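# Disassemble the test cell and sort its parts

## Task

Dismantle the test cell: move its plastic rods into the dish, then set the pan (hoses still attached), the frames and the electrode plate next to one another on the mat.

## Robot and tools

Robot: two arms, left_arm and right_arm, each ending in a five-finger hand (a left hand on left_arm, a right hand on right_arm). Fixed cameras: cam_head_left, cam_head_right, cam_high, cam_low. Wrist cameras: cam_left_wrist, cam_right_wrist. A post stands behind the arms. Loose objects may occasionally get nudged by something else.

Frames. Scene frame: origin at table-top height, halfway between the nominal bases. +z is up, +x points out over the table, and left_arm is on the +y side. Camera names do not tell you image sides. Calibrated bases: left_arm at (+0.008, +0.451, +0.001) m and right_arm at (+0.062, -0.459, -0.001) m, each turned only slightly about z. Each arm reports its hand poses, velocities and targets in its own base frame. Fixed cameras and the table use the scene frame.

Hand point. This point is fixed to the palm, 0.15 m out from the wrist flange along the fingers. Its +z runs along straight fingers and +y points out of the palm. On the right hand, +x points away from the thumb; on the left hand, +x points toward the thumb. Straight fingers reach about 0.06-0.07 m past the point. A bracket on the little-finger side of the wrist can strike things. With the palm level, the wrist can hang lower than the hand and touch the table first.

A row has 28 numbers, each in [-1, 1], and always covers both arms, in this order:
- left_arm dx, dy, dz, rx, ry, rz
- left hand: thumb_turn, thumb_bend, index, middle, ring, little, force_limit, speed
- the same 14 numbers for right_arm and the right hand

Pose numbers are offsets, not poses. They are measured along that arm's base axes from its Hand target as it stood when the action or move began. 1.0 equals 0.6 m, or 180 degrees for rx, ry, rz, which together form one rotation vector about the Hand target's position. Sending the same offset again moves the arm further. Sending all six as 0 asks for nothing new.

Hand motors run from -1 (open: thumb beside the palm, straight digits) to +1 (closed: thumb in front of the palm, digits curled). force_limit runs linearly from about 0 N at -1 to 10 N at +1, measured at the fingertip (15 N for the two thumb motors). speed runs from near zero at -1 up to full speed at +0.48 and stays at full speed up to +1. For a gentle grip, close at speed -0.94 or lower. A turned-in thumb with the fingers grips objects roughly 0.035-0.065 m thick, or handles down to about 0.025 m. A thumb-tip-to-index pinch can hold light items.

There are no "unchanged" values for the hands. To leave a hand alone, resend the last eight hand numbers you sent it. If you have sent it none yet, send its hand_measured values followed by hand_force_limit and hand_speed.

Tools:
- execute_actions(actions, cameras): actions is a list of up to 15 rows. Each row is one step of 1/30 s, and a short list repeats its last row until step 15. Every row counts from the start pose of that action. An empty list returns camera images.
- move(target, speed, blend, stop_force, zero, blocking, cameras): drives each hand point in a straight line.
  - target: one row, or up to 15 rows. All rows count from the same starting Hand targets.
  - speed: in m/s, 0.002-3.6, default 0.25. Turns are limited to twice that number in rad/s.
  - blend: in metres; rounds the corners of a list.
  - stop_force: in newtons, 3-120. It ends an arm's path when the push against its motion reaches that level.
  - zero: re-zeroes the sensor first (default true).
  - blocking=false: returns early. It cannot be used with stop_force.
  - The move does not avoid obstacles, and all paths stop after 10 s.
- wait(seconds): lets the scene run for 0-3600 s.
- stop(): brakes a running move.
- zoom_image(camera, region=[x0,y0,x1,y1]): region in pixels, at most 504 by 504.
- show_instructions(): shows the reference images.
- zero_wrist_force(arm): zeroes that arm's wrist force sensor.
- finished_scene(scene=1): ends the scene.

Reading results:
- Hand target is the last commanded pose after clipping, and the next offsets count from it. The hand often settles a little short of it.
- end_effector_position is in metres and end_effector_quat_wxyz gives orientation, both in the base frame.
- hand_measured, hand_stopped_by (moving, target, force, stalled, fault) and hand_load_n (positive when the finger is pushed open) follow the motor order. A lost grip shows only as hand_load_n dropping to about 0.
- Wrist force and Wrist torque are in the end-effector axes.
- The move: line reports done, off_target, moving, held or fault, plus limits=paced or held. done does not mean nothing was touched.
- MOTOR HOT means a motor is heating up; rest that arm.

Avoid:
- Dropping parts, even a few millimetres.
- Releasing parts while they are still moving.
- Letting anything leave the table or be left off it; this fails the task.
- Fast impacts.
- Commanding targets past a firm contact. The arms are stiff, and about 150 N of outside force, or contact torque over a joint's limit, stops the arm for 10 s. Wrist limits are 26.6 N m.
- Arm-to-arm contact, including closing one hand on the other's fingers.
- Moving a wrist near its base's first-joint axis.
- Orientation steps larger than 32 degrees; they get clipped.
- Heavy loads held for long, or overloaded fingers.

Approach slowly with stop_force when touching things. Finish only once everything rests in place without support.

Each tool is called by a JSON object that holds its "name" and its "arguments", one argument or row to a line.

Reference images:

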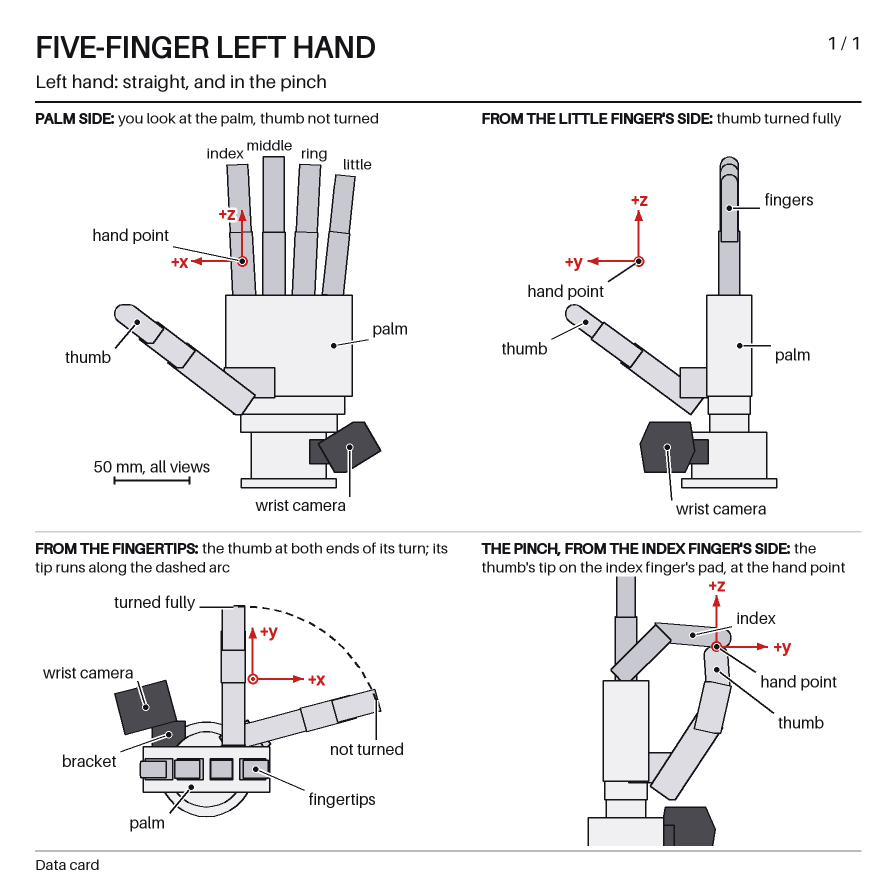

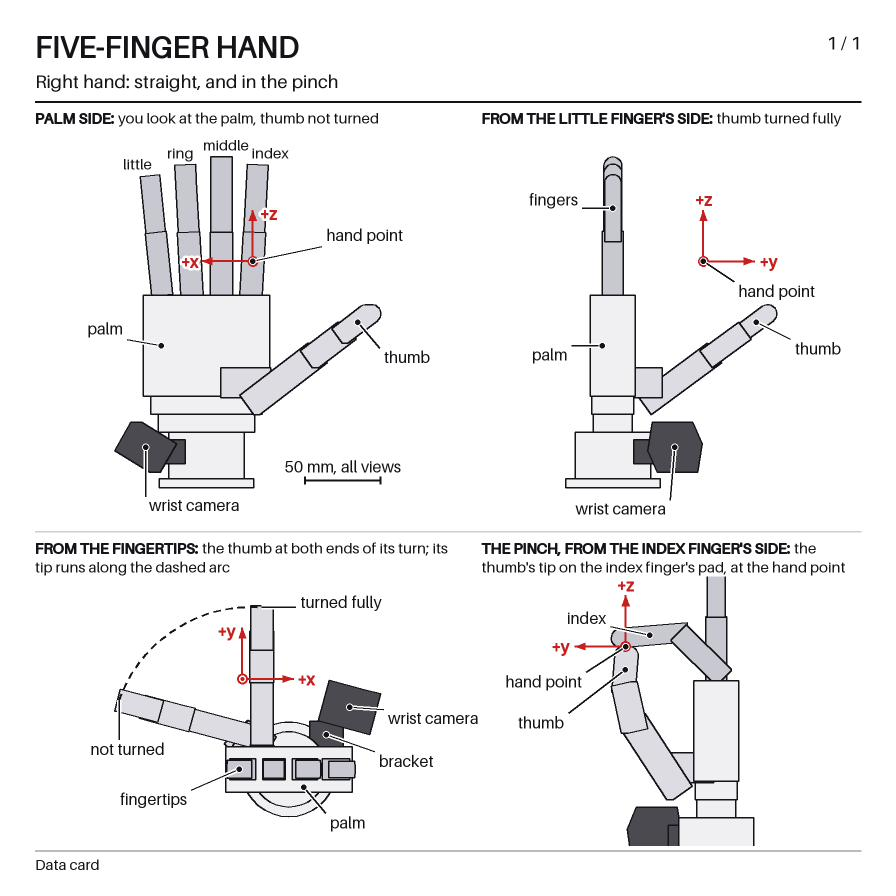

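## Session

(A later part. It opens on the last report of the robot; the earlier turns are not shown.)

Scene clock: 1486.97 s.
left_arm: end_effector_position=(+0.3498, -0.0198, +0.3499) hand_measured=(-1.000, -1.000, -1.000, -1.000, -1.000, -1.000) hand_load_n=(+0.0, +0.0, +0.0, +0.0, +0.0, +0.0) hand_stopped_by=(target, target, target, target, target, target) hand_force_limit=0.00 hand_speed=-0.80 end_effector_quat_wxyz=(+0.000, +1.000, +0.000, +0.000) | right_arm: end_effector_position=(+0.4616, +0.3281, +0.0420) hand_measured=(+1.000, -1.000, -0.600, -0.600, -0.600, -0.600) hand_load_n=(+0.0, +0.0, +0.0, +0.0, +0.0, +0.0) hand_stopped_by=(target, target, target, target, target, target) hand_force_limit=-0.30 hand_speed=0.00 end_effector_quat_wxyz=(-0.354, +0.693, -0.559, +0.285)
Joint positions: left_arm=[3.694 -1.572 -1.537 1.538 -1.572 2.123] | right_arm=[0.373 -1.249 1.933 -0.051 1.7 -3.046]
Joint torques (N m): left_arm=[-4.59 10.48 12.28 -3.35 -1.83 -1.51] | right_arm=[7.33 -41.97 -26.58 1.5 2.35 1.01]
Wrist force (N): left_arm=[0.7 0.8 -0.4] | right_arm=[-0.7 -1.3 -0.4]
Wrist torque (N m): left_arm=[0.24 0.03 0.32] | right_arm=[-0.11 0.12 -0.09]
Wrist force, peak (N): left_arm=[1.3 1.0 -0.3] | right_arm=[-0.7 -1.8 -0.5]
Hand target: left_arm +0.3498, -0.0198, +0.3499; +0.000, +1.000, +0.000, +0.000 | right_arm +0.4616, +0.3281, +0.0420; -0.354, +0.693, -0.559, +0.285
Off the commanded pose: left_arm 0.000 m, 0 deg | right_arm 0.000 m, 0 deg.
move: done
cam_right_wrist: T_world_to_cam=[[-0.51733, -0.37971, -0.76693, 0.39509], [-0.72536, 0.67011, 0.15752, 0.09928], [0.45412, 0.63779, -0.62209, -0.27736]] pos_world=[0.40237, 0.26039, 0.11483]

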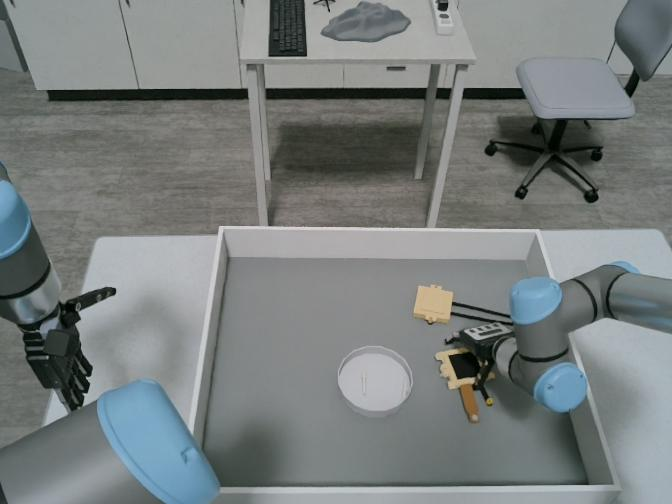

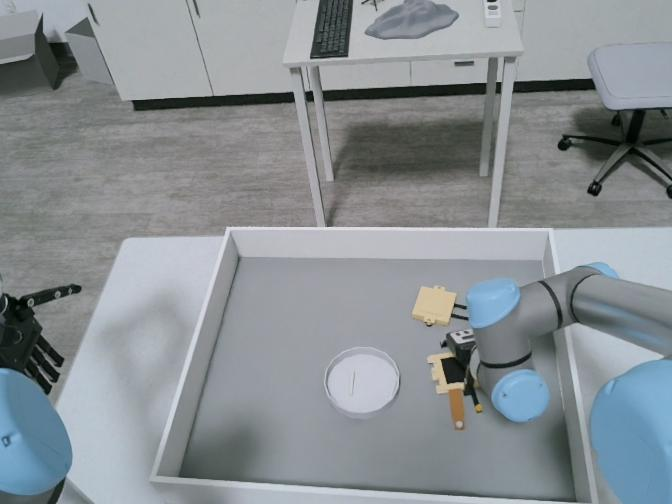

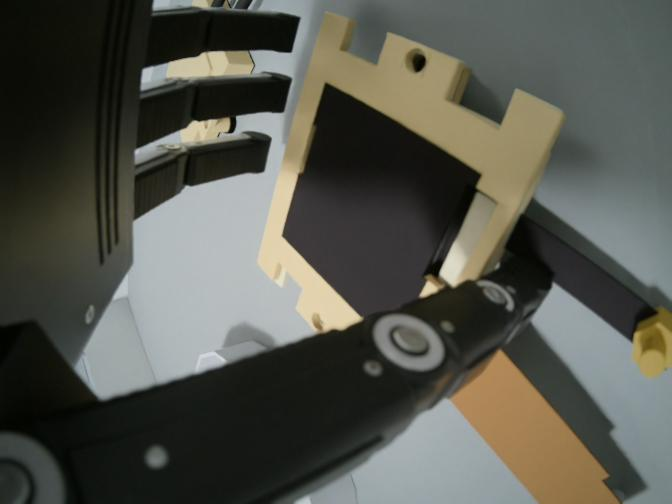

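{"name": "move", "arguments": {
  "target": [
    [0,0,0,0,0,0,-1,-1,-1,-1,-1,-1,0,-0.8, 0,0,0.0028,0,0,0,1,-1,-0.6,-0.6,-0.6,-0.6,-0.3,0],
    [0,0,0,0,0,0,-1,-1,-1,-1,-1,-1,0,-0.8, -0.0007,0.0033,0.0028,0,0,0,1,-1,-0.6,-0.6,-0.6,-0.6,-0.3,0],
    [0,0,0,0,0,0,-1,-1,-1,-1,-1,-1,0,-0.8, 0.0132,0.0063,0.0028,0,0,0,1,-1,-0.6,-0.6,-0.6,-0.6,-0.3,0]
  ],
  "speed": 0.02,
  "cameras": ["cam_head_left","cam_head_right","cam_right_wrist"]
}}

{"name": "zoom_image", "arguments": {
  "camera": "cam_head_left",
  "region": [430, 330, 510, 400]
}}

{"name": "zoom_image", "arguments": {
  "camera": "cam_right_wrist",
  "region": [200, 0, 620, 420]
}}

Scene clock: 1511.03 s.
left_arm: end_effector_position=(+0.3498, -0.0198, +0.3499) hand_measured=(-1.000, -1.000, -1.000, -1.000, -1.000, -1.000) hand_load_n=(+0.0, +0.0, +0.0, +0.0, +0.0, +0.0) hand_stopped_by=(target, target, target, target, target, target) hand_force_limit=0.00 hand_speed=-0.80 end_effector_quat_wxyz=(+0.000, +1.000, +0.000, +0.000) | right_arm: end_effector_position=(+0.4697, +0.3319, +0.0437) hand_measured=(+1.000, -1.000, -0.600, -0.600, -0.600, -0.600) hand_load_n=(+0.5, +0.0, +0.0, +0.0, +0.0, +0.0) hand_stopped_by=(target, target, target, target, target, target) hand_force_limit=-0.30 hand_speed=0.00 end_effector_quat_wxyz=(-0.354, +0.693, -0.559, +0.285)
Joint positions: left_arm=[3.694 -1.572 -1.537 1.538 -1.572 2.123] | right_arm=[0.375 -1.234 1.905 -0.038 1.701 -3.045]
Joint torques (N m): left_arm=[-4.15 10.29 12.13 -3.46 -1.8 -1.68] | right_arm=[-0.56 -43.56 -3.17 -0.36 -1.44 -0.72]
Wrist force (N): left_arm=[0.5 0.7 -0.4] | right_arm=[-0.1 0.7 0.8]
Wrist torque (N m): left_arm=[0.23 0.05 0.32] | right_arm=[0.06 0.03 -0.03]
Wrist force, peak (N): left_arm=[0.9 0.9 -0.6] | right_arm=[-0.6 -1.7 -0.7]
Hand target: left_arm +0.3498, -0.0198, +0.3499; +0.000, +1.000, +0.000, +0.000 | right_arm +0.4696, +0.3319, +0.0437; -0.354, +0.693, -0.559, +0.285
Off the commanded pose: left_arm 0.000 m, 0 deg | right_arm 0.000 m, 0 deg.
move: done
cam_right_wrist: T_world_to_cam=[[-0.51737, -0.37976, -0.76689, 0.40205], [-0.72535, 0.67012, 0.15751, 0.10234], [0.45409, 0.63775, -0.62216, -0.28238]] pos_world=[0.41047, 0.26419, 0.11653]

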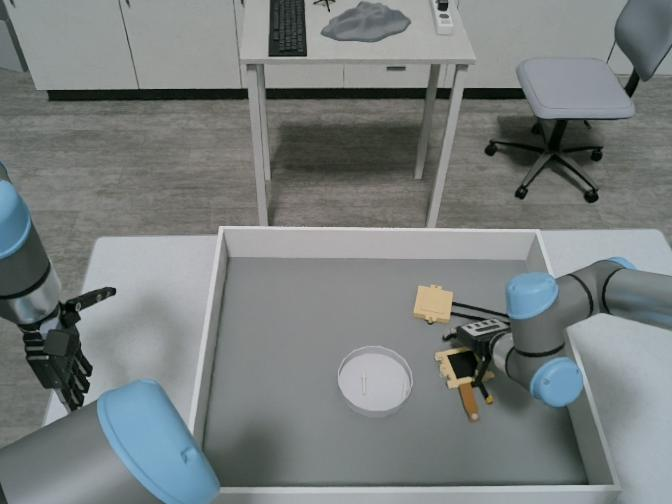

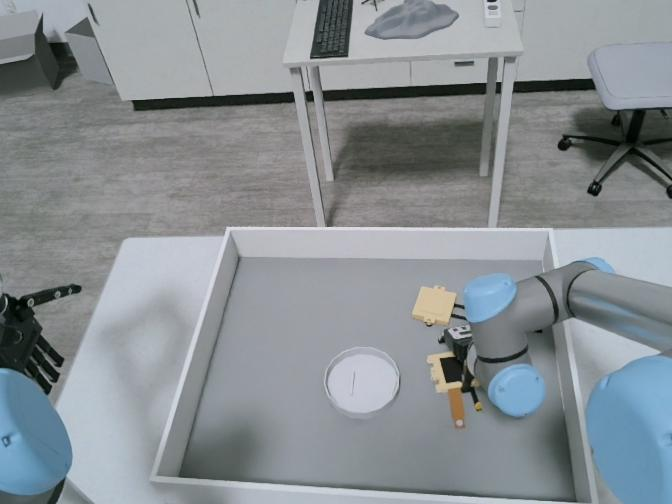

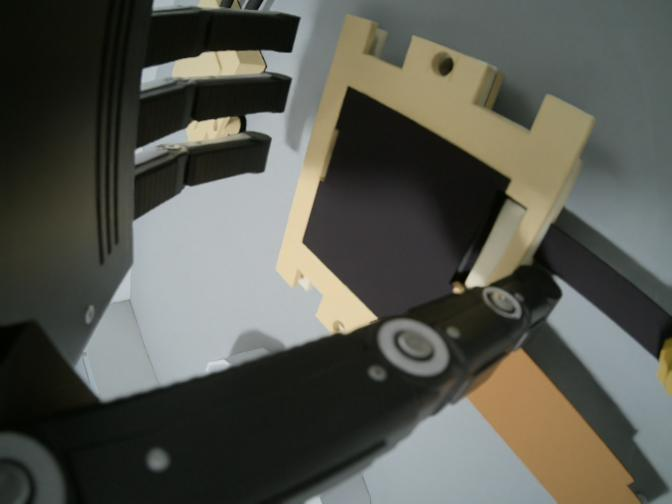

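Scaled by 6.300 from the camera's image (finer frame: 960x720).

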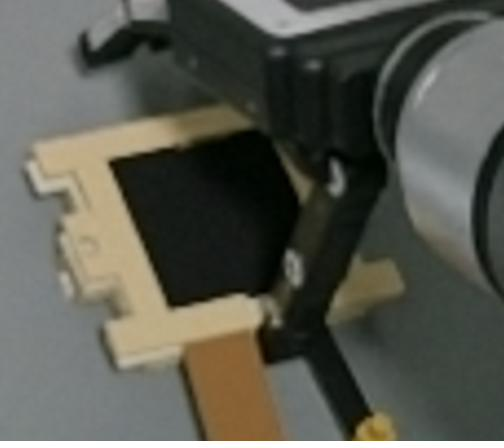

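Scaled by 1.200 from the camera's image (finer frame: 960x720).

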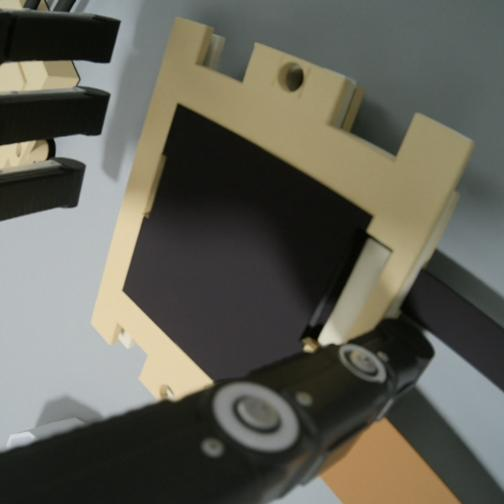

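{"name": "execute_actions", "arguments": {
  "actions": [
    [[0,0,0,0,0,0,-1,-1,-1,-1,-1,-1,0,-0.8, 0,0,0,0,0,0,1,-1,0.0,0.0,-0.6,-0.6,-0.6,-0.94]]
  ]
}}

{"name": "wait", "arguments": {
  "seconds": 3,
  "cameras": ["cam_head_left","cam_right_wrist"]
}}

{"name": "zoom_image", "arguments": {
  "camera": "cam_head_left",
  "region": [430, 330, 510, 400]
}}

{"name": "zoom_image", "arguments": {
  "camera": "cam_right_wrist",
  "region": [200, 0, 620, 420]
}}

Scene clock: 1524.03 s.
left_arm: end_effector_position=(+0.3498, -0.0198, +0.3499) hand_measured=(-1.000, -1.000, -1.000, -1.000, -1.000, -1.000) hand_load_n=(+0.0, +0.0, +0.0, +0.0, +0.0, +0.0) hand_stopped_by=(target, target, target, target, target, target) hand_force_limit=0.00 hand_speed=-0.80 end_effector_quat_wxyz=(+0.000, +1.000, +0.000, +0.000) | right_arm: end_effector_position=(+0.4696, +0.3319, +0.0437) hand_measured=(+1.000, -1.000, -0.224, -0.222, -0.600, -0.600) hand_load_n=(+0.0, +0.5, +3.0, +2.5, +0.0, +0.0) hand_stopped_by=(target, target, force, force, target, target) hand_force_limit=-0.60 hand_speed=-0.94 end_effector_quat_wxyz=(-0.354, +0.693, -0.559, +0.285)
Joint positions: left_arm=[3.694 -1.572 -1.537 1.538 -1.572 2.123] | right_arm=[0.375 -1.234 1.906 -0.038 1.701 -3.045]
Joint torques (N m): left_arm=[-3.75 9.2 11.03 -3.36 -1.86 -1.62] | right_arm=[6.03 -43.89 -5.51 -1.17 1.66 1.44]
Wrist force (N): left_arm=[0.8 0.7 -0.7] | right_arm=[-0.3 0.8 1.2]
Wrist torque (N m): left_arm=[0.24 0.01 0.33] | right_arm=[0.06 0.04 -0.03]
Wrist force, peak (N): left_arm=[1.0 1.1 -0.6] | right_arm=[-0.3 1.0 1.3]
Hand target: left_arm +0.3498, -0.0198, +0.3499; +0.000, +1.000, +0.000, +0.000 | right_arm +0.4696, +0.3319, +0.0437; -0.354, +0.693, -0.559, +0.285
Off the commanded pose: left_arm 0.000 m, 0 deg | right_arm 0.000 m, 0 deg.

Scene clock: 1527.03 s.
left_arm: end_effector_position=(+0.3498, -0.0198, +0.3499) hand_measured=(-1.000, -1.000, -1.000, -1.000, -1.000, -1.000) hand_load_n=(+0.0, -0.5, +0.0, +0.0, +0.0, +0.0) hand_stopped_by=(target, target, target, target, target, target) hand_force_limit=0.00 hand_speed=-0.80 end_effector_quat_wxyz=(+0.000, +1.000, +0.000, +0.000) | right_arm: end_effector_position=(+0.4696, +0.3319, +0.0437) hand_measured=(+1.000, -1.000, -0.224, -0.222, -0.600, -0.600) hand_load_n=(+0.0, +0.5, +2.5, +2.5, +0.0, +0.0) hand_stopped_by=(target, target, force, force, target, target) hand_force_limit=-0.60 hand_speed=-0.94 end_effector_quat_wxyz=(-0.354, +0.693, -0.559, +0.285)
Joint positions: left_arm=[3.694 -1.572 -1.537 1.538 -1.572 2.123] | right_arm=[0.375 -1.234 1.906 -0.038 1.701 -3.045]
Joint torques (N m): left_arm=[-4.73 9.84 11.34 -3.41 -1.87 -1.56] | right_arm=[5.21 -43.73 -5.81 -0.64 1.61 1.42]
Wrist force (N): left_arm=[0.7 1.0 -0.2] | right_arm=[0.0 0.9 1.6]
Wrist torque (N m): left_arm=[0.25 0.03 0.32] | right_arm=[0.06 -0.01 -0.01]
Wrist force, peak (N): left_arm=[1.1 0.7 -0.7] | right_arm=[-0.2 1.0 1.6]
Hand target: left_arm +0.3498, -0.0198, +0.3499; +0.000, +1.000, +0.000, +0.000 | right_arm +0.4696, +0.3319, +0.0437; -0.354, +0.693, -0.559, +0.285
Off the commanded pose: left_arm 0.000 m, 0 deg | right_arm 0.000 m, 0 deg.
wait: 3.00 s; at rest by 0.17 s
cam_right_wrist: T_world_to_cam=[[-0.51733, -0.37971, -0.76693, 0.40198], [-0.72536, 0.67011, 0.15752, 0.10227], [0.45412, 0.63779, -0.62209, -0.28236]] pos_world=[0.41037, 0.26419, 0.11653]

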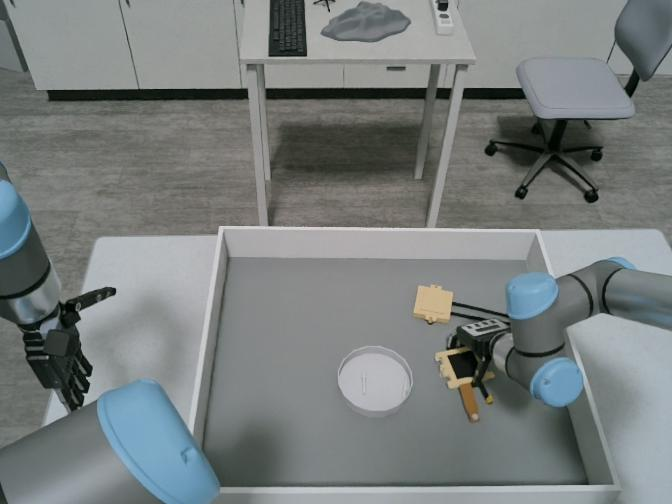

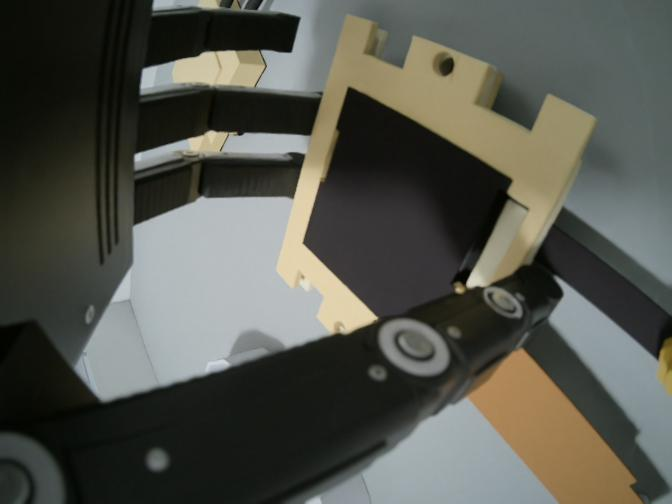

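Scaled by 6.300 from the camera's image (finer frame: 960x720).

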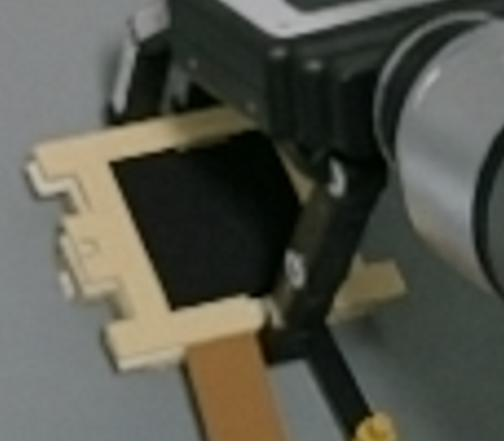

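Scaled by 1.200 from the camera's image (finer frame: 960x720).

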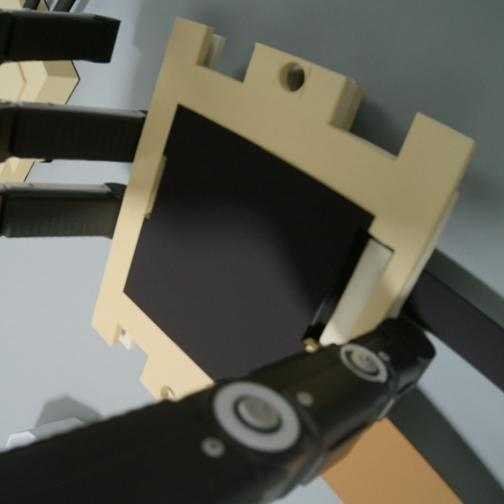

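{"name": "move", "arguments": {
  "target": [0,0,0,0,0,0,-1,-1,-1,-1,-1,-1,0,-0.8, 0,0,0.0133,0,0,0,1,-1,0.0,0.0,-0.6,-0.6,-0.6,-0.94],
  "speed": 0.015,
  "cameras": ["cam_head_left","cam_right_wrist"]
}}

{"name": "zoom_image", "arguments": {
  "camera": "cam_head_left",
  "region": [430, 330, 510, 400]
}}

{"name": "zoom_image", "arguments": {
  "camera": "cam_right_wrist",
  "region": [200, 0, 620, 420]
}}

Scene clock: 1539.90 s.
left_arm: end_effector_position=(+0.3498, -0.0198, +0.3499) hand_measured=(-1.000, -1.000, -1.000, -1.000, -1.000, -1.000) hand_load_n=(+0.0, +0.0, +0.0, +0.0, +0.0, +0.0) hand_stopped_by=(target, target, target, target, target, target) hand_force_limit=0.00 hand_speed=-0.80 end_effector_quat_wxyz=(+0.000, +1.000, +0.000, +0.000) | right_arm: end_effector_position=(+0.4696, +0.3319, +0.0518) hand_measured=(+1.000, -1.000, -0.224, -0.224, -0.600, -0.600) hand_load_n=(+0.0, +0.0, +2.5, +2.5, +0.0, +0.0) hand_stopped_by=(target, target, force, force, target, target) hand_force_limit=-0.60 hand_speed=-0.94 end_effector_quat_wxyz=(-0.354, +0.693, -0.559, +0.285)
Joint positions: left_arm=[3.694 -1.572 -1.537 1.538 -1.572 2.123] | right_arm=[0.375 -1.247 1.898 -0.018 1.701 -3.045]
Joint torques (N m): left_arm=[-4.26 9.63 9.35 -3.41 -1.75 -1.6] | right_arm=[4.28 -25.58 -18.49 -1.18 1.37 1.22]
Wrist force (N): left_arm=[0.6 1.0 -0.8] | right_arm=[-0.2 1.1 1.5]
Wrist torque (N m): left_arm=[0.29 0.04 0.31] | right_arm=[0.08 0.03 -0.03]
Wrist force, peak (N): left_arm=[0.9 1.2 -0.5] | right_arm=[-0.1 0.7 2.0]
Hand target: left_arm +0.3498, -0.0198, +0.3499; +0.000, +1.000, +0.000, +0.000 | right_arm +0.4696, +0.3319, +0.0516; -0.354, +0.693, -0.559, +0.285
Off the commanded pose: left_arm 0.000 m, 0 deg | right_arm 0.000 m, 0 deg.
move: done
cam_right_wrist: T_world_to_cam=[[-0.51728, -0.37976, -0.76694, 0.40819], [-0.7254, 0.67008, 0.15746, 0.10103], [0.45412, 0.63779, -0.62209, -0.27732]] pos_world=[0.41037, 0.26419, 0.12463]

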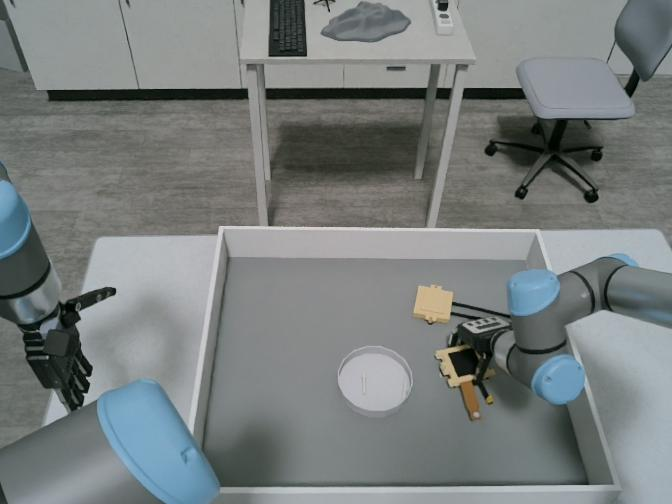

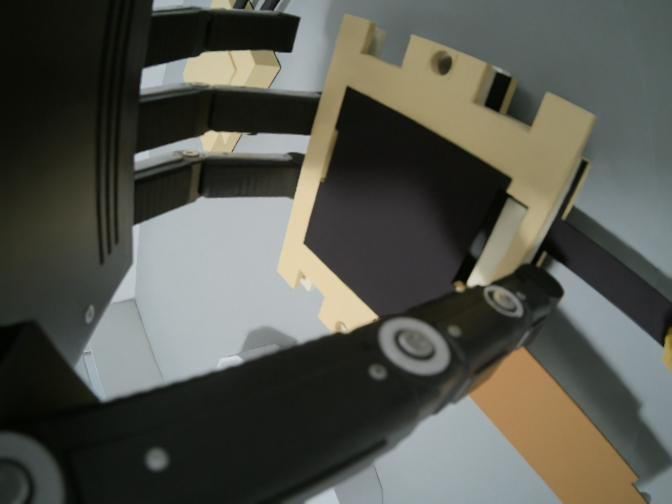

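Scaled by 6.300 from the camera's image (finer frame: 960x720).

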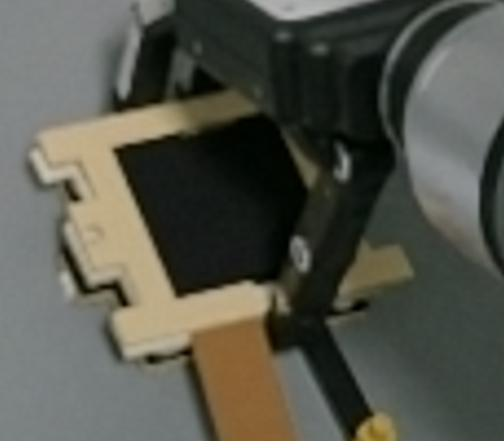

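Scaled by 1.200 from the camera's image (finer frame: 960x720).

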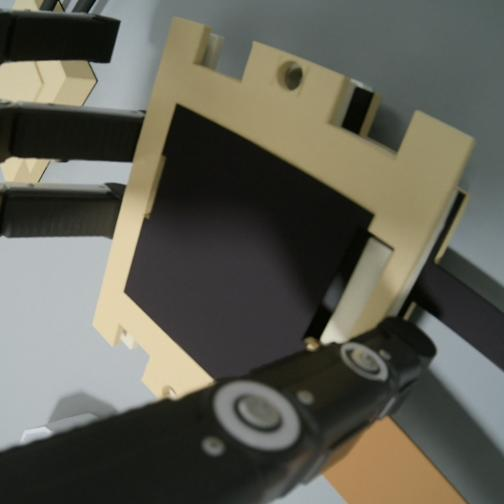

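{"name": "execute_actions", "arguments": {
  "actions": [],
  "cameras": ["cam_head_left","cam_head_right","cam_high","cam_right_wrist"]
}}

{"name": "zoom_image", "arguments": {
  "camera": "cam_head_left",
  "region": [432, 340, 482, 425]
}}

{"name": "zoom_image", "arguments": {
  "camera": "cam_high",
  "region": [290, 200, 360, 260]
}}

{"name": "zoom_image", "arguments": {
  "camera": "cam_right_wrist",
  "region": [460, 30, 672, 290]
}}

{"name": "zoom_image", "arguments": {
  "camera": "cam_right_wrist",
  "region": [440, 250, 672, 504]
}}

Scene clock: 1554.43 s.
left_arm: end_effector_position=(+0.3498, -0.0198, +0.3499) hand_measured=(-1.000, -1.000, -1.000, -1.000, -1.000, -1.000) hand_load_n=(+0.0, +0.0, +0.0, +0.0, +0.0, +0.0) hand_stopped_by=(target, target, target, target, target, target) hand_force_limit=0.00 hand_speed=-0.80 end_effector_quat_wxyz=(+0.000, +1.000, +0.000, +0.000) | right_arm: end_effector_position=(+0.4696, +0.3319, +0.0516) hand_measured=(+1.000, -1.000, -0.224, -0.224, -0.600, -0.600) hand_load_n=(+0.0, +0.5, +2.5, +2.5, +0.0, +0.0) hand_stopped_by=(target, target, force, force, target, target) hand_force_limit=-0.60 hand_speed=-0.94 end_effector_quat_wxyz=(-0.354, +0.693, -0.559, +0.285)
Joint positions: left_arm=[3.694 -1.572 -1.537 1.538 -1.572 2.123] | right_arm=[0.375 -1.246 1.898 -0.018 1.701 -3.045]
Joint velocities: within noise
Joint torques (N m): left_arm=[-4.03 10.09 9.89 -3.38 -1.81 -1.54] | right_arm=[4.61 -22.17 -5.38 -0.76 1.36 1.13]
Wrist force (N): left_arm=[0.7 0.5 -0.2] | right_arm=[0.0 1.0 1.3]
Wrist torque (N m): left_arm=[0.18 0.02 0.33] | right_arm=[0.08 0.01 -0.02]
Wrist force, peak (N): left_arm=[0.9 1.1 -0.5] | right_arm=[0.1 1.4 1.5]
Hand target: left_arm +0.3498, -0.0198, +0.3499; +0.000, +1.000, +0.000, +0.000 | right_arm +0.4696, +0.3319, +0.0516; -0.354, +0.693, -0.559, +0.285
Off the commanded pose: left_arm 0.000 m, 0 deg | right_arm 0.000 m, 0 deg.
camera_calibration:
cam_right_wrist: T_world_to_cam=[[-0.51733, -0.37971, -0.76693, 0.40804], [-0.72536, 0.67011, 0.15752, 0.10103], [0.45412, 0.63779, -0.62209, -0.27745]] pos_world=[0.41037, 0.26419, 0.12443]
Images, in order (width x height): cam_head_left 672x504, cam_head_right 672x504, cam_high 672x504, cam_right_wrist 672x504.

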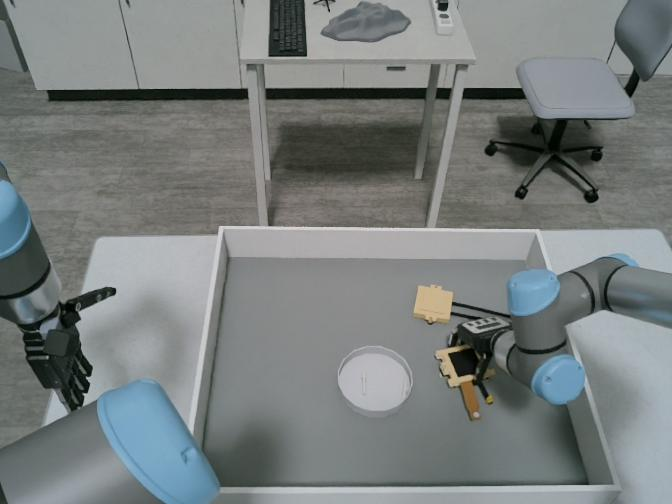

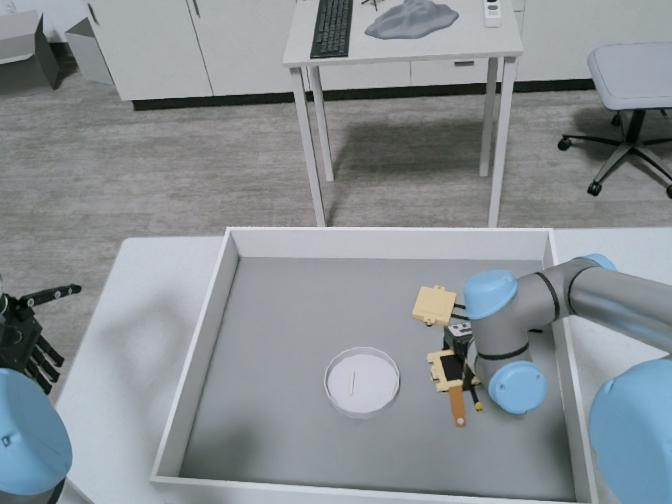

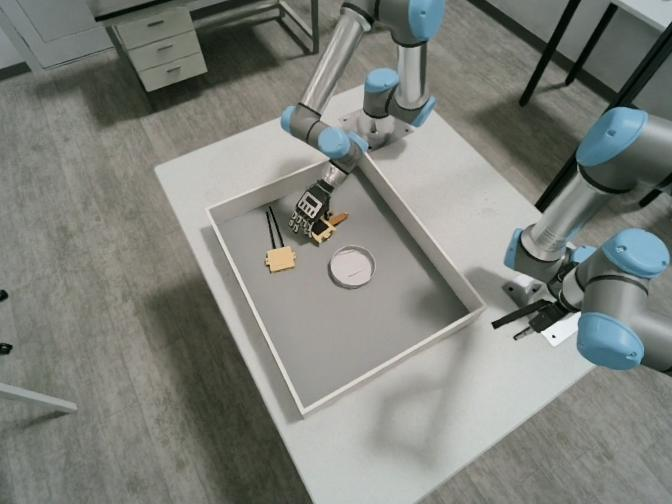

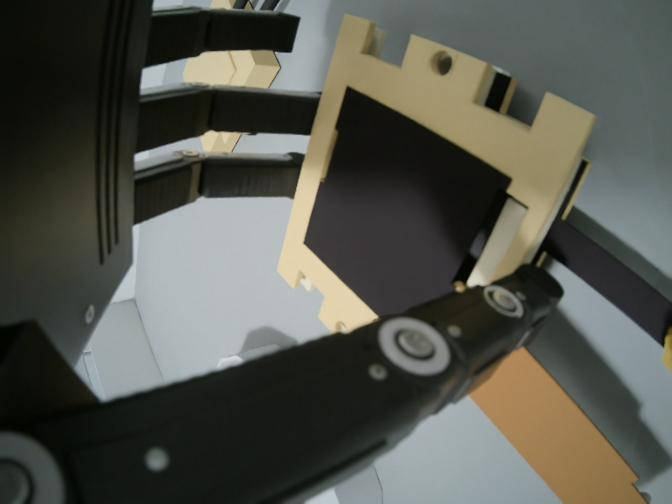

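Scaled by 5.929 from the camera's image (finer frame: 960x720).

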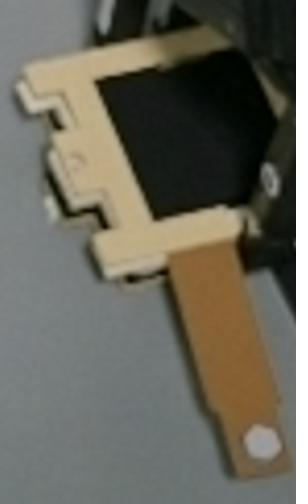

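Scaled by 7.200 from the camera's image (finer frame: 960x720).

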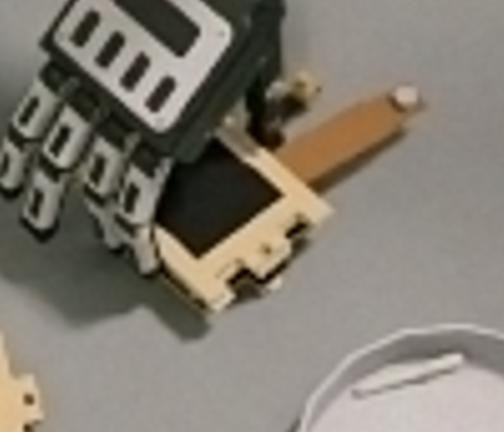

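Scaled by 1.938 from the camera's image (finer frame: 960x720).

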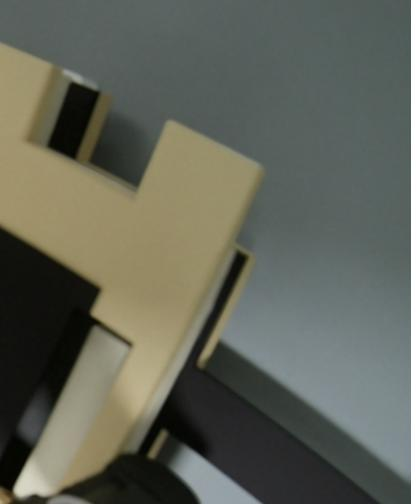

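Scaled by 1.984 from the camera's image (finer frame: 960x720).

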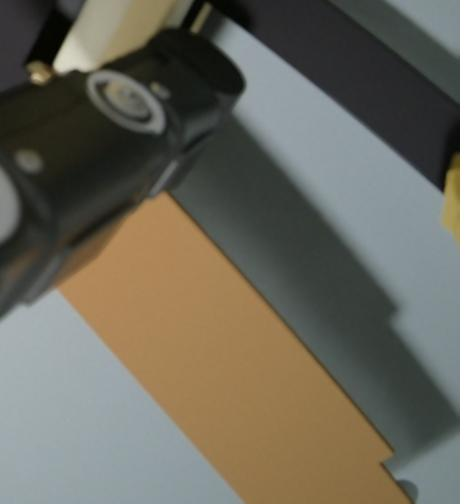

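{"name": "move", "arguments": {
  "target": [0,0,0,0,0,0,-1,-1,-1,-1,-1,-1,0,-0.8, 0,0,-0.0133,0,0,0,1,-1,0.0,0.0,-0.6,-0.6,-0.6,-0.94],
  "speed": 0.015
}}

{"name": "move", "arguments": {
  "target": [
    [0,0,0,0,0,0,-1,-1,-1,-1,-1,-1,0,-0.8, 0,0,0,0,0,0,1,-1,-0.5,-0.5,-0.6,-0.6,-0.6,-0.9],
    [0,0,0,0,0,0,-1,-1,-1,-1,-1,-1,0,-0.8, -0.0033,-0.0007,0,0,0,0,1,-1,-0.5,-0.5,-0.6,-0.6,-0.6,-0.9],
    [0,0,0,0,0,0,-1,-1,-1,-1,-1,-1,0,-0.8, -0.0033,-0.0007,0.005,0,0,0,1,-1,-0.5,-0.5,-0.6,-0.6,-0.6,-0.9],
    [0,0,0,0,0,0,-1,-1,-1,-1,-1,-1,0,-0.8, -0.0003,0,0.005,0,0,0,1,-1,-0.5,-0.5,-0.6,-0.6,-0.6,-0.9],
    [0,0,0,0,0,0,-1,-1,-1,-1,-1,-1,0,-0.8, -0.0003,0,0.005,0,0,0,1,-1,0.0,0.0,-0.6,-0.6,-0.6,-0.94]
  ],
  "speed": 0.02,
  "cameras": ["cam_head_left","cam_right_wrist"]
}}

{"name": "zoom_image", "arguments": {
  "camera": "cam_head_left",
  "region": [430, 330, 510, 400]
}}

Scene clock: 1593.87 s.
left_arm: end_effector_position=(+0.3498, -0.0198, +0.3499) hand_measured=(-1.000, -1.000, -1.000, -1.000, -1.000, -1.000) hand_load_n=(+0.0, +0.0, +0.0, +0.0, +0.0, +0.0) hand_stopped_by=(target, target, target, target, target, target) hand_force_limit=0.00 hand_speed=-0.80 end_effector_quat_wxyz=(+0.000, +1.000, +0.000, +0.000) | right_arm: end_effector_position=(+0.4695, +0.3319, +0.0435) hand_measured=(+1.000, -1.000, -0.224, -0.224, -0.600, -0.600) hand_load_n=(+0.0, +0.0, +2.5, +2.0, +0.0, +0.0) hand_stopped_by=(target, target, force, force, target, target) hand_force_limit=-0.60 hand_speed=-0.94 end_effector_quat_wxyz=(-0.354, +0.693, -0.560, +0.285)
Joint positions: left_arm=[3.694 -1.572 -1.537 1.538 -1.572 2.123] | right_arm=[0.375 -1.234 1.906 -0.039 1.701 -3.045]
Joint torques (N m): left_arm=[-4.56 10.21 9.32 -3.47 -1.82 -1.5] | right_arm=[4.65 -40.36 -13.17 1.78 1.57 1.27]
Wrist force (N): left_arm=[0.8 0.8 -0.2] | right_arm=[-0.3 -0.5 0.0]
Wrist torque (N m): left_arm=[0.23 0.02 0.33] | right_arm=[-0.01 0.07 -0.05]
Wrist force, peak (N): left_arm=[1.0 1.0 -0.3] | right_arm=[0.0 1.0 1.8]
Hand target: left_arm +0.3498, -0.0198, +0.3499; +0.000, +1.000, +0.000, +0.000 | right_arm +0.4696, +0.3319, +0.0437; -0.354, +0.693, -0.559, +0.285
Off the commanded pose: left_arm 0.000 m, 0 deg | right_arm 0.000 m, 0 deg.
move: done

Scene clock: 1598.03 s.
left_arm: end_effector_position=(+0.3498, -0.0198, +0.3499) hand_measured=(-1.000, -1.000, -1.000, -1.000, -1.000, -1.000) hand_load_n=(+0.0, +0.0, +0.0, +0.0, +0.0, +0.0) hand_stopped_by=(target, target, target, target, target, target) hand_force_limit=0.00 hand_speed=-0.80 end_effector_quat_wxyz=(+0.000, +1.000, +0.000, +0.000) | right_arm: end_effector_position=(+0.4694, +0.3319, +0.0467) hand_measured=(+1.000, -1.000, -0.214, -0.218, -0.600, -0.600) hand_load_n=(+0.0, +0.5, +2.0, +2.0, +0.0, +0.0) hand_stopped_by=(target, target, force, force, target, target) hand_force_limit=-0.60 hand_speed=-0.94 end_effector_quat_wxyz=(-0.354, +0.693, -0.559, +0.285)
Joint positions: left_arm=[3.694 -1.572 -1.537 1.538 -1.572 2.123] | right_arm=[0.375 -1.239 1.903 -0.031 1.701 -3.045]
Joint torques (N m): left_arm=[-3.74 9.55 9.25 -3.51 -1.65 -1.47] | right_arm=[-7.03 -43.93 -4.82 -0.97 -2.44 -0.16]
Wrist force (N): left_arm=[0.6 0.8 -0.5] | right_arm=[-0.2 0.7 1.3]
Wrist torque (N m): left_arm=[0.24 0.04 0.32] | right_arm=[0.05 0.04 -0.04]
Wrist force, peak (N): left_arm=[0.8 1.2 -0.6] | right_arm=[-0.2 0.8 1.8]
Hand target: left_arm +0.3498, -0.0198, +0.3499; +0.000, +1.000, +0.000, +0.000 | right_arm +0.4694, +0.3319, +0.0467; -0.354, +0.693, -0.559, +0.285
Off the commanded pose: left_arm 0.000 m, 0 deg | right_arm 0.000 m, 0 deg.
move: done
cam_right_wrist: T_world_to_cam=[[-0.51733, -0.37971, -0.76693, 0.40418], [-0.72536, 0.67011, 0.15752, 0.10166], [0.45412, 0.63779, -0.62209, -0.2804]] pos_world=[0.41017, 0.26419, 0.11953]

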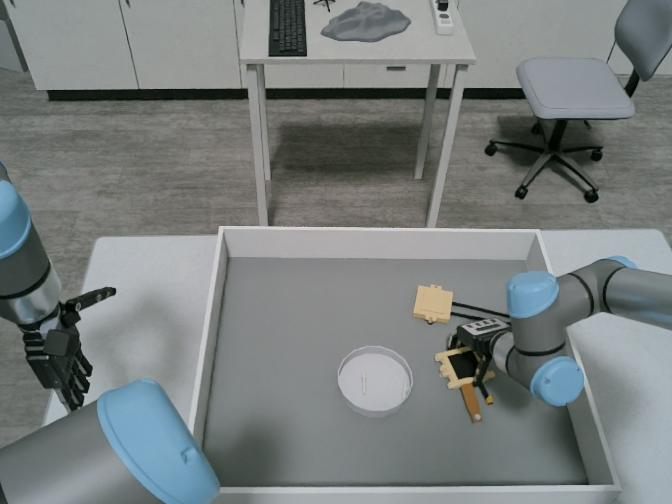

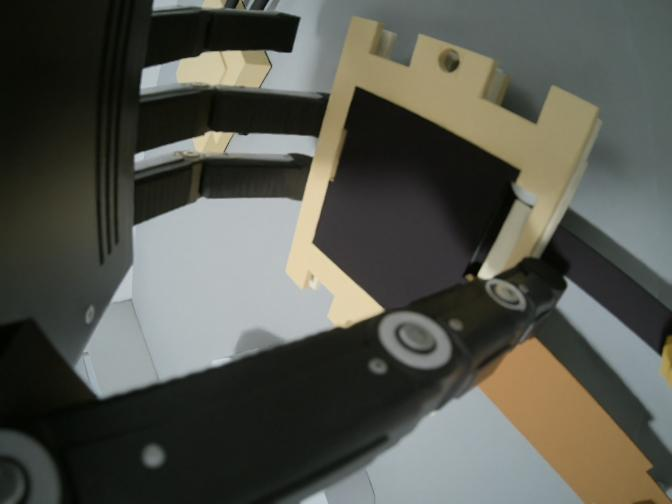

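Scaled by 6.300 from the camera's image (finer frame: 960x720).

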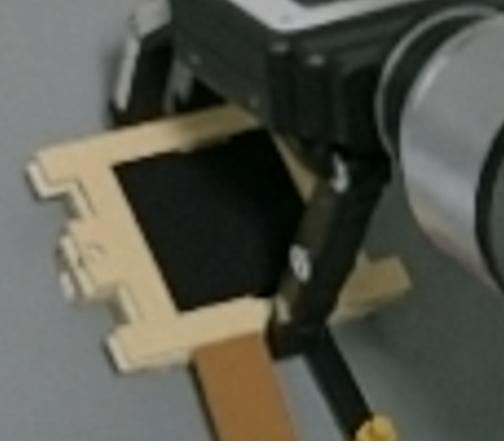

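{"name": "move", "arguments": {
  "target": [0,0,0,0,0,0,-1,-1,-1,-1,-1,-1,0,-0.8, 0,0,0.01,0,0,0,1,-1,0.0,0.0,-0.6,-0.6,-0.6,-0.94],
  "speed": 0.01,
  "cameras": ["cam_head_left","cam_right_wrist"]
}}

{"name": "zoom_image", "arguments": {
  "camera": "cam_head_left",
  "region": [430, 330, 510, 400]
}}

{"name": "zoom_image", "arguments": {
  "camera": "cam_right_wrist",
  "region": [460, 30, 672, 290]
}}

Scene clock: 1607.10 s.
left_arm: end_effector_position=(+0.3498, -0.0198, +0.3499) hand_measured=(-1.000, -1.000, -1.000, -1.000, -1.000, -1.000) hand_load_n=(+0.0, +0.0, +0.0, +0.0, +0.0, +0.0) hand_stopped_by=(target, target, target, target, target, target) hand_force_limit=0.00 hand_speed=-0.80 end_effector_quat_wxyz=(+0.000, +1.000, +0.000, +0.000) | right_arm: end_effector_position=(+0.4694, +0.3319, +0.0528) hand_measured=(+1.000, -1.000, -0.214, -0.218, -0.600, -0.600) hand_load_n=(+0.0, +0.5, +2.0, +1.5, +0.0, +0.0) hand_stopped_by=(target, target, force, force, target, target) hand_force_limit=-0.60 hand_speed=-0.94 end_effector_quat_wxyz=(-0.354, +0.693, -0.559, +0.285)
Joint positions: left_arm=[3.694 -1.572 -1.537 1.538 -1.572 2.123] | right_arm=[0.375 -1.248 1.897 -0.015 1.701 -3.045]
Joint torques (N m): left_arm=[-3.63 10.25 9.65 -3.41 -1.76 -1.67] | right_arm=[-5.97 -33.35 -22.68 -0.82 -2.29 1.47]
Wrist force (N): left_arm=[0.8 1.0 -0.4] | right_arm=[-0.1 0.7 1.5]
Wrist torque (N m): left_arm=[0.27 0.00 0.32] | right_arm=[0.03 0.01 -0.05]
Wrist force, peak (N): left_arm=[0.9 1.1 -0.7] | right_arm=[0.0 1.2 1.6]
Hand target: left_arm +0.3498, -0.0198, +0.3499; +0.000, +1.000, +0.000, +0.000 | right_arm +0.4694, +0.3319, +0.0527; -0.354, +0.693, -0.559, +0.285
Off the commanded pose: left_arm 0.000 m, 0 deg | right_arm 0.000 m, 0 deg.
move: done
cam_right_wrist: T_world_to_cam=[[-0.51733, -0.37971, -0.76693, 0.40886], [-0.72536, 0.67011, 0.15752, 0.1007], [0.45412, 0.63779, -0.62209, -0.27661]] pos_world=[0.41017, 0.26419, 0.12563]

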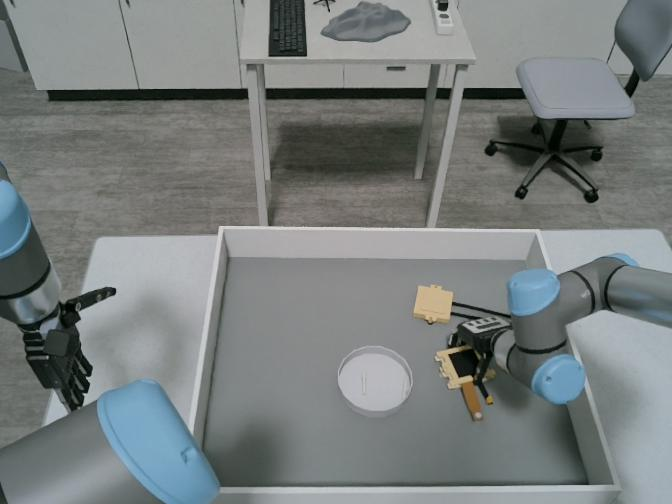

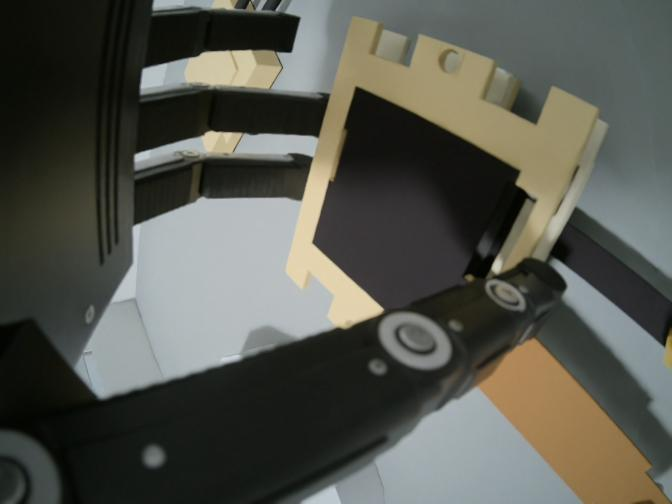

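Scaled by 6.300 from the camera's image (finer frame: 960x720).

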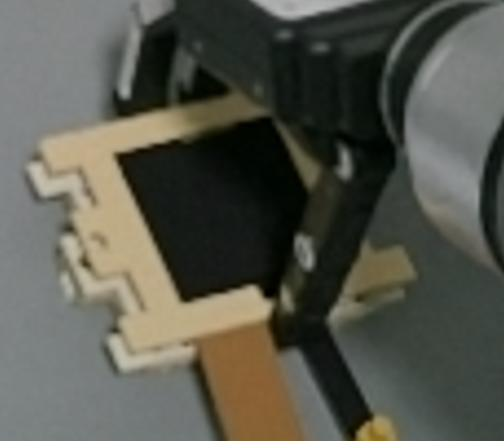

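Scaled by 1.938 from the camera's image (finer frame: 960x720).

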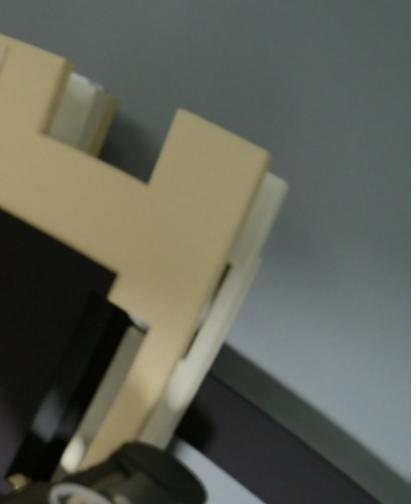

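{"name": "move", "arguments": {
  "target": [0,0,0,0,0,0,-1,-1,-1,-1,-1,-1,0,-0.8,0,0,0.02,0,0,0,1,-1,0,0,-0.6,-0.6,-0.6,-0.94],
  "speed": 0.02,
  "cameras": ["cam_head_right","cam_right_wrist"]
}}

{"name": "zoom_image", "arguments": {
  "camera": "cam_head_right",
  "region": [400, 320, 520, 410]
}}

{"name": "zoom_image", "arguments": {
  "camera": "cam_right_wrist",
  "region": [400, 0, 672, 260]
}}

Scene clock: 1638.53 s.
left_arm: end_effector_position=(+0.3498, -0.0198, +0.3499) hand_measured=(-1.000, -1.000, -1.000, -1.000, -1.000, -1.000) hand_load_n=(+0.0, +0.0, +0.0, +0.0, +0.0, +0.0) hand_stopped_by=(target, target, target, target, target, target) hand_force_limit=0.00 hand_speed=-0.80 end_effector_quat_wxyz=(+0.000, +1.000, +0.000, +0.000) | right_arm: end_effector_position=(+0.4694, +0.3319, +0.0649) hand_measured=(+1.000, -1.000, -0.214, -0.218, -0.600, -0.600) hand_load_n=(+0.0, +0.0, +2.0, +1.5, +0.0, +0.0) hand_stopped_by=(target, target, force, force, target, target) hand_force_limit=-0.60 hand_speed=-0.94 end_effector_quat_wxyz=(-0.354, +0.693, -0.559, +0.285) end_effector_velocity=(+0.001, +0.001, +0.000) end_effector_angular_velocity=(+0.002, -0.003, +0.001)
Joint positions: left_arm=[3.694 -1.572 -1.537 1.538 -1.572 2.123] | right_arm=[0.375 -1.266 1.884 0.015 1.701 -3.045]
Joint velocities: left_arm=[within noise] | right_arm=[0.001 0.001 0 -0.005 0 0]
Joint torques (N m): left_arm=[-3.42 10.71 8.56 -3.4 -1.9 -1.63] | right_arm=[-3.94 -23.89 -14.9 -0.99 -2.35 1.39]
Wrist force (N): left_arm=[0.7 0.5 -0.5] | right_arm=[-0.1 0.8 1.4]
Wrist torque (N m): left_arm=[0.21 0.02 0.33] | right_arm=[0.04 0.02 -0.04]
Wrist force, peak (N): left_arm=[0.8 1.0 -0.7] | right_arm=[0.0 1.0 1.9]
Hand target: left_arm +0.3498, -0.0198, +0.3499; +0.000, +1.000, +0.000, +0.000 | right_arm +0.4694, +0.3319, +0.0647; -0.354, +0.693, -0.559, +0.285
Off the commanded pose: left_arm 0.000 m, 0 deg | right_arm 0.000 m, 0 deg.
move: done
cam_right_wrist: T_world_to_cam=[[-0.51722, -0.37968, -0.76702, 0.41809], [-0.72537, 0.67012, 0.15742, 0.09881], [0.45422, 0.6378, -0.62201, -0.26914]] pos_world=[0.41017, 0.26419, 0.13773]

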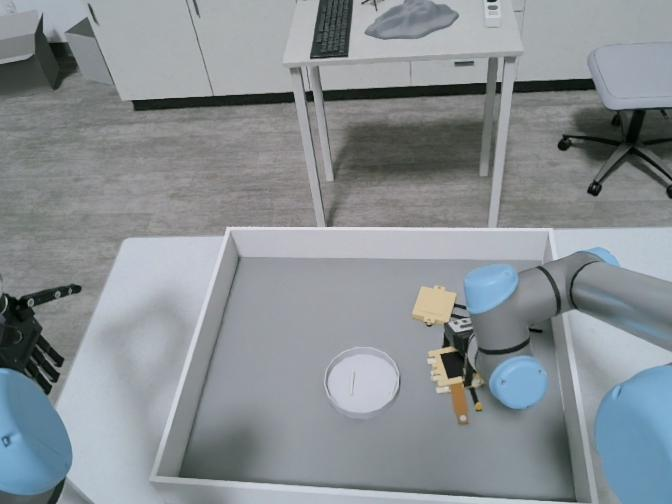

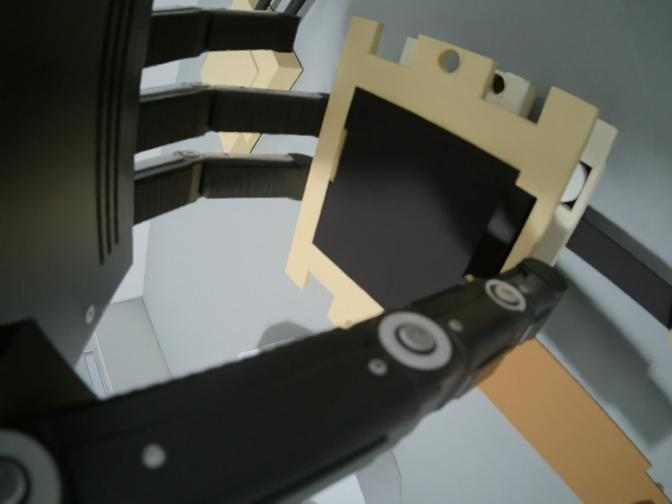

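Scaled by 4.200 from the camera's image (finer frame: 960x720).

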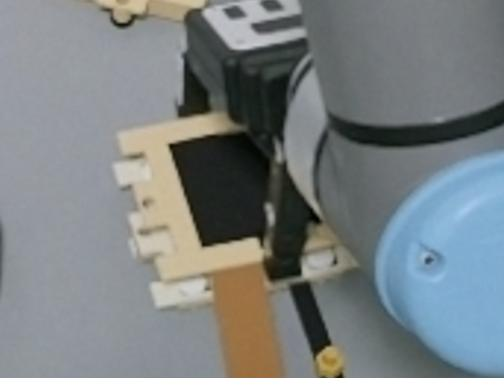

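Scaled by 1.853 from the camera's image (finer frame: 960x720).

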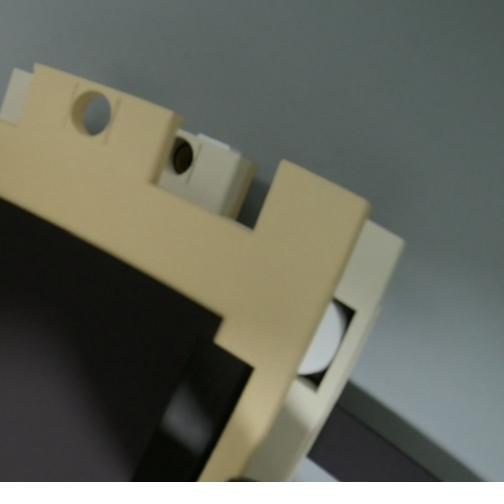

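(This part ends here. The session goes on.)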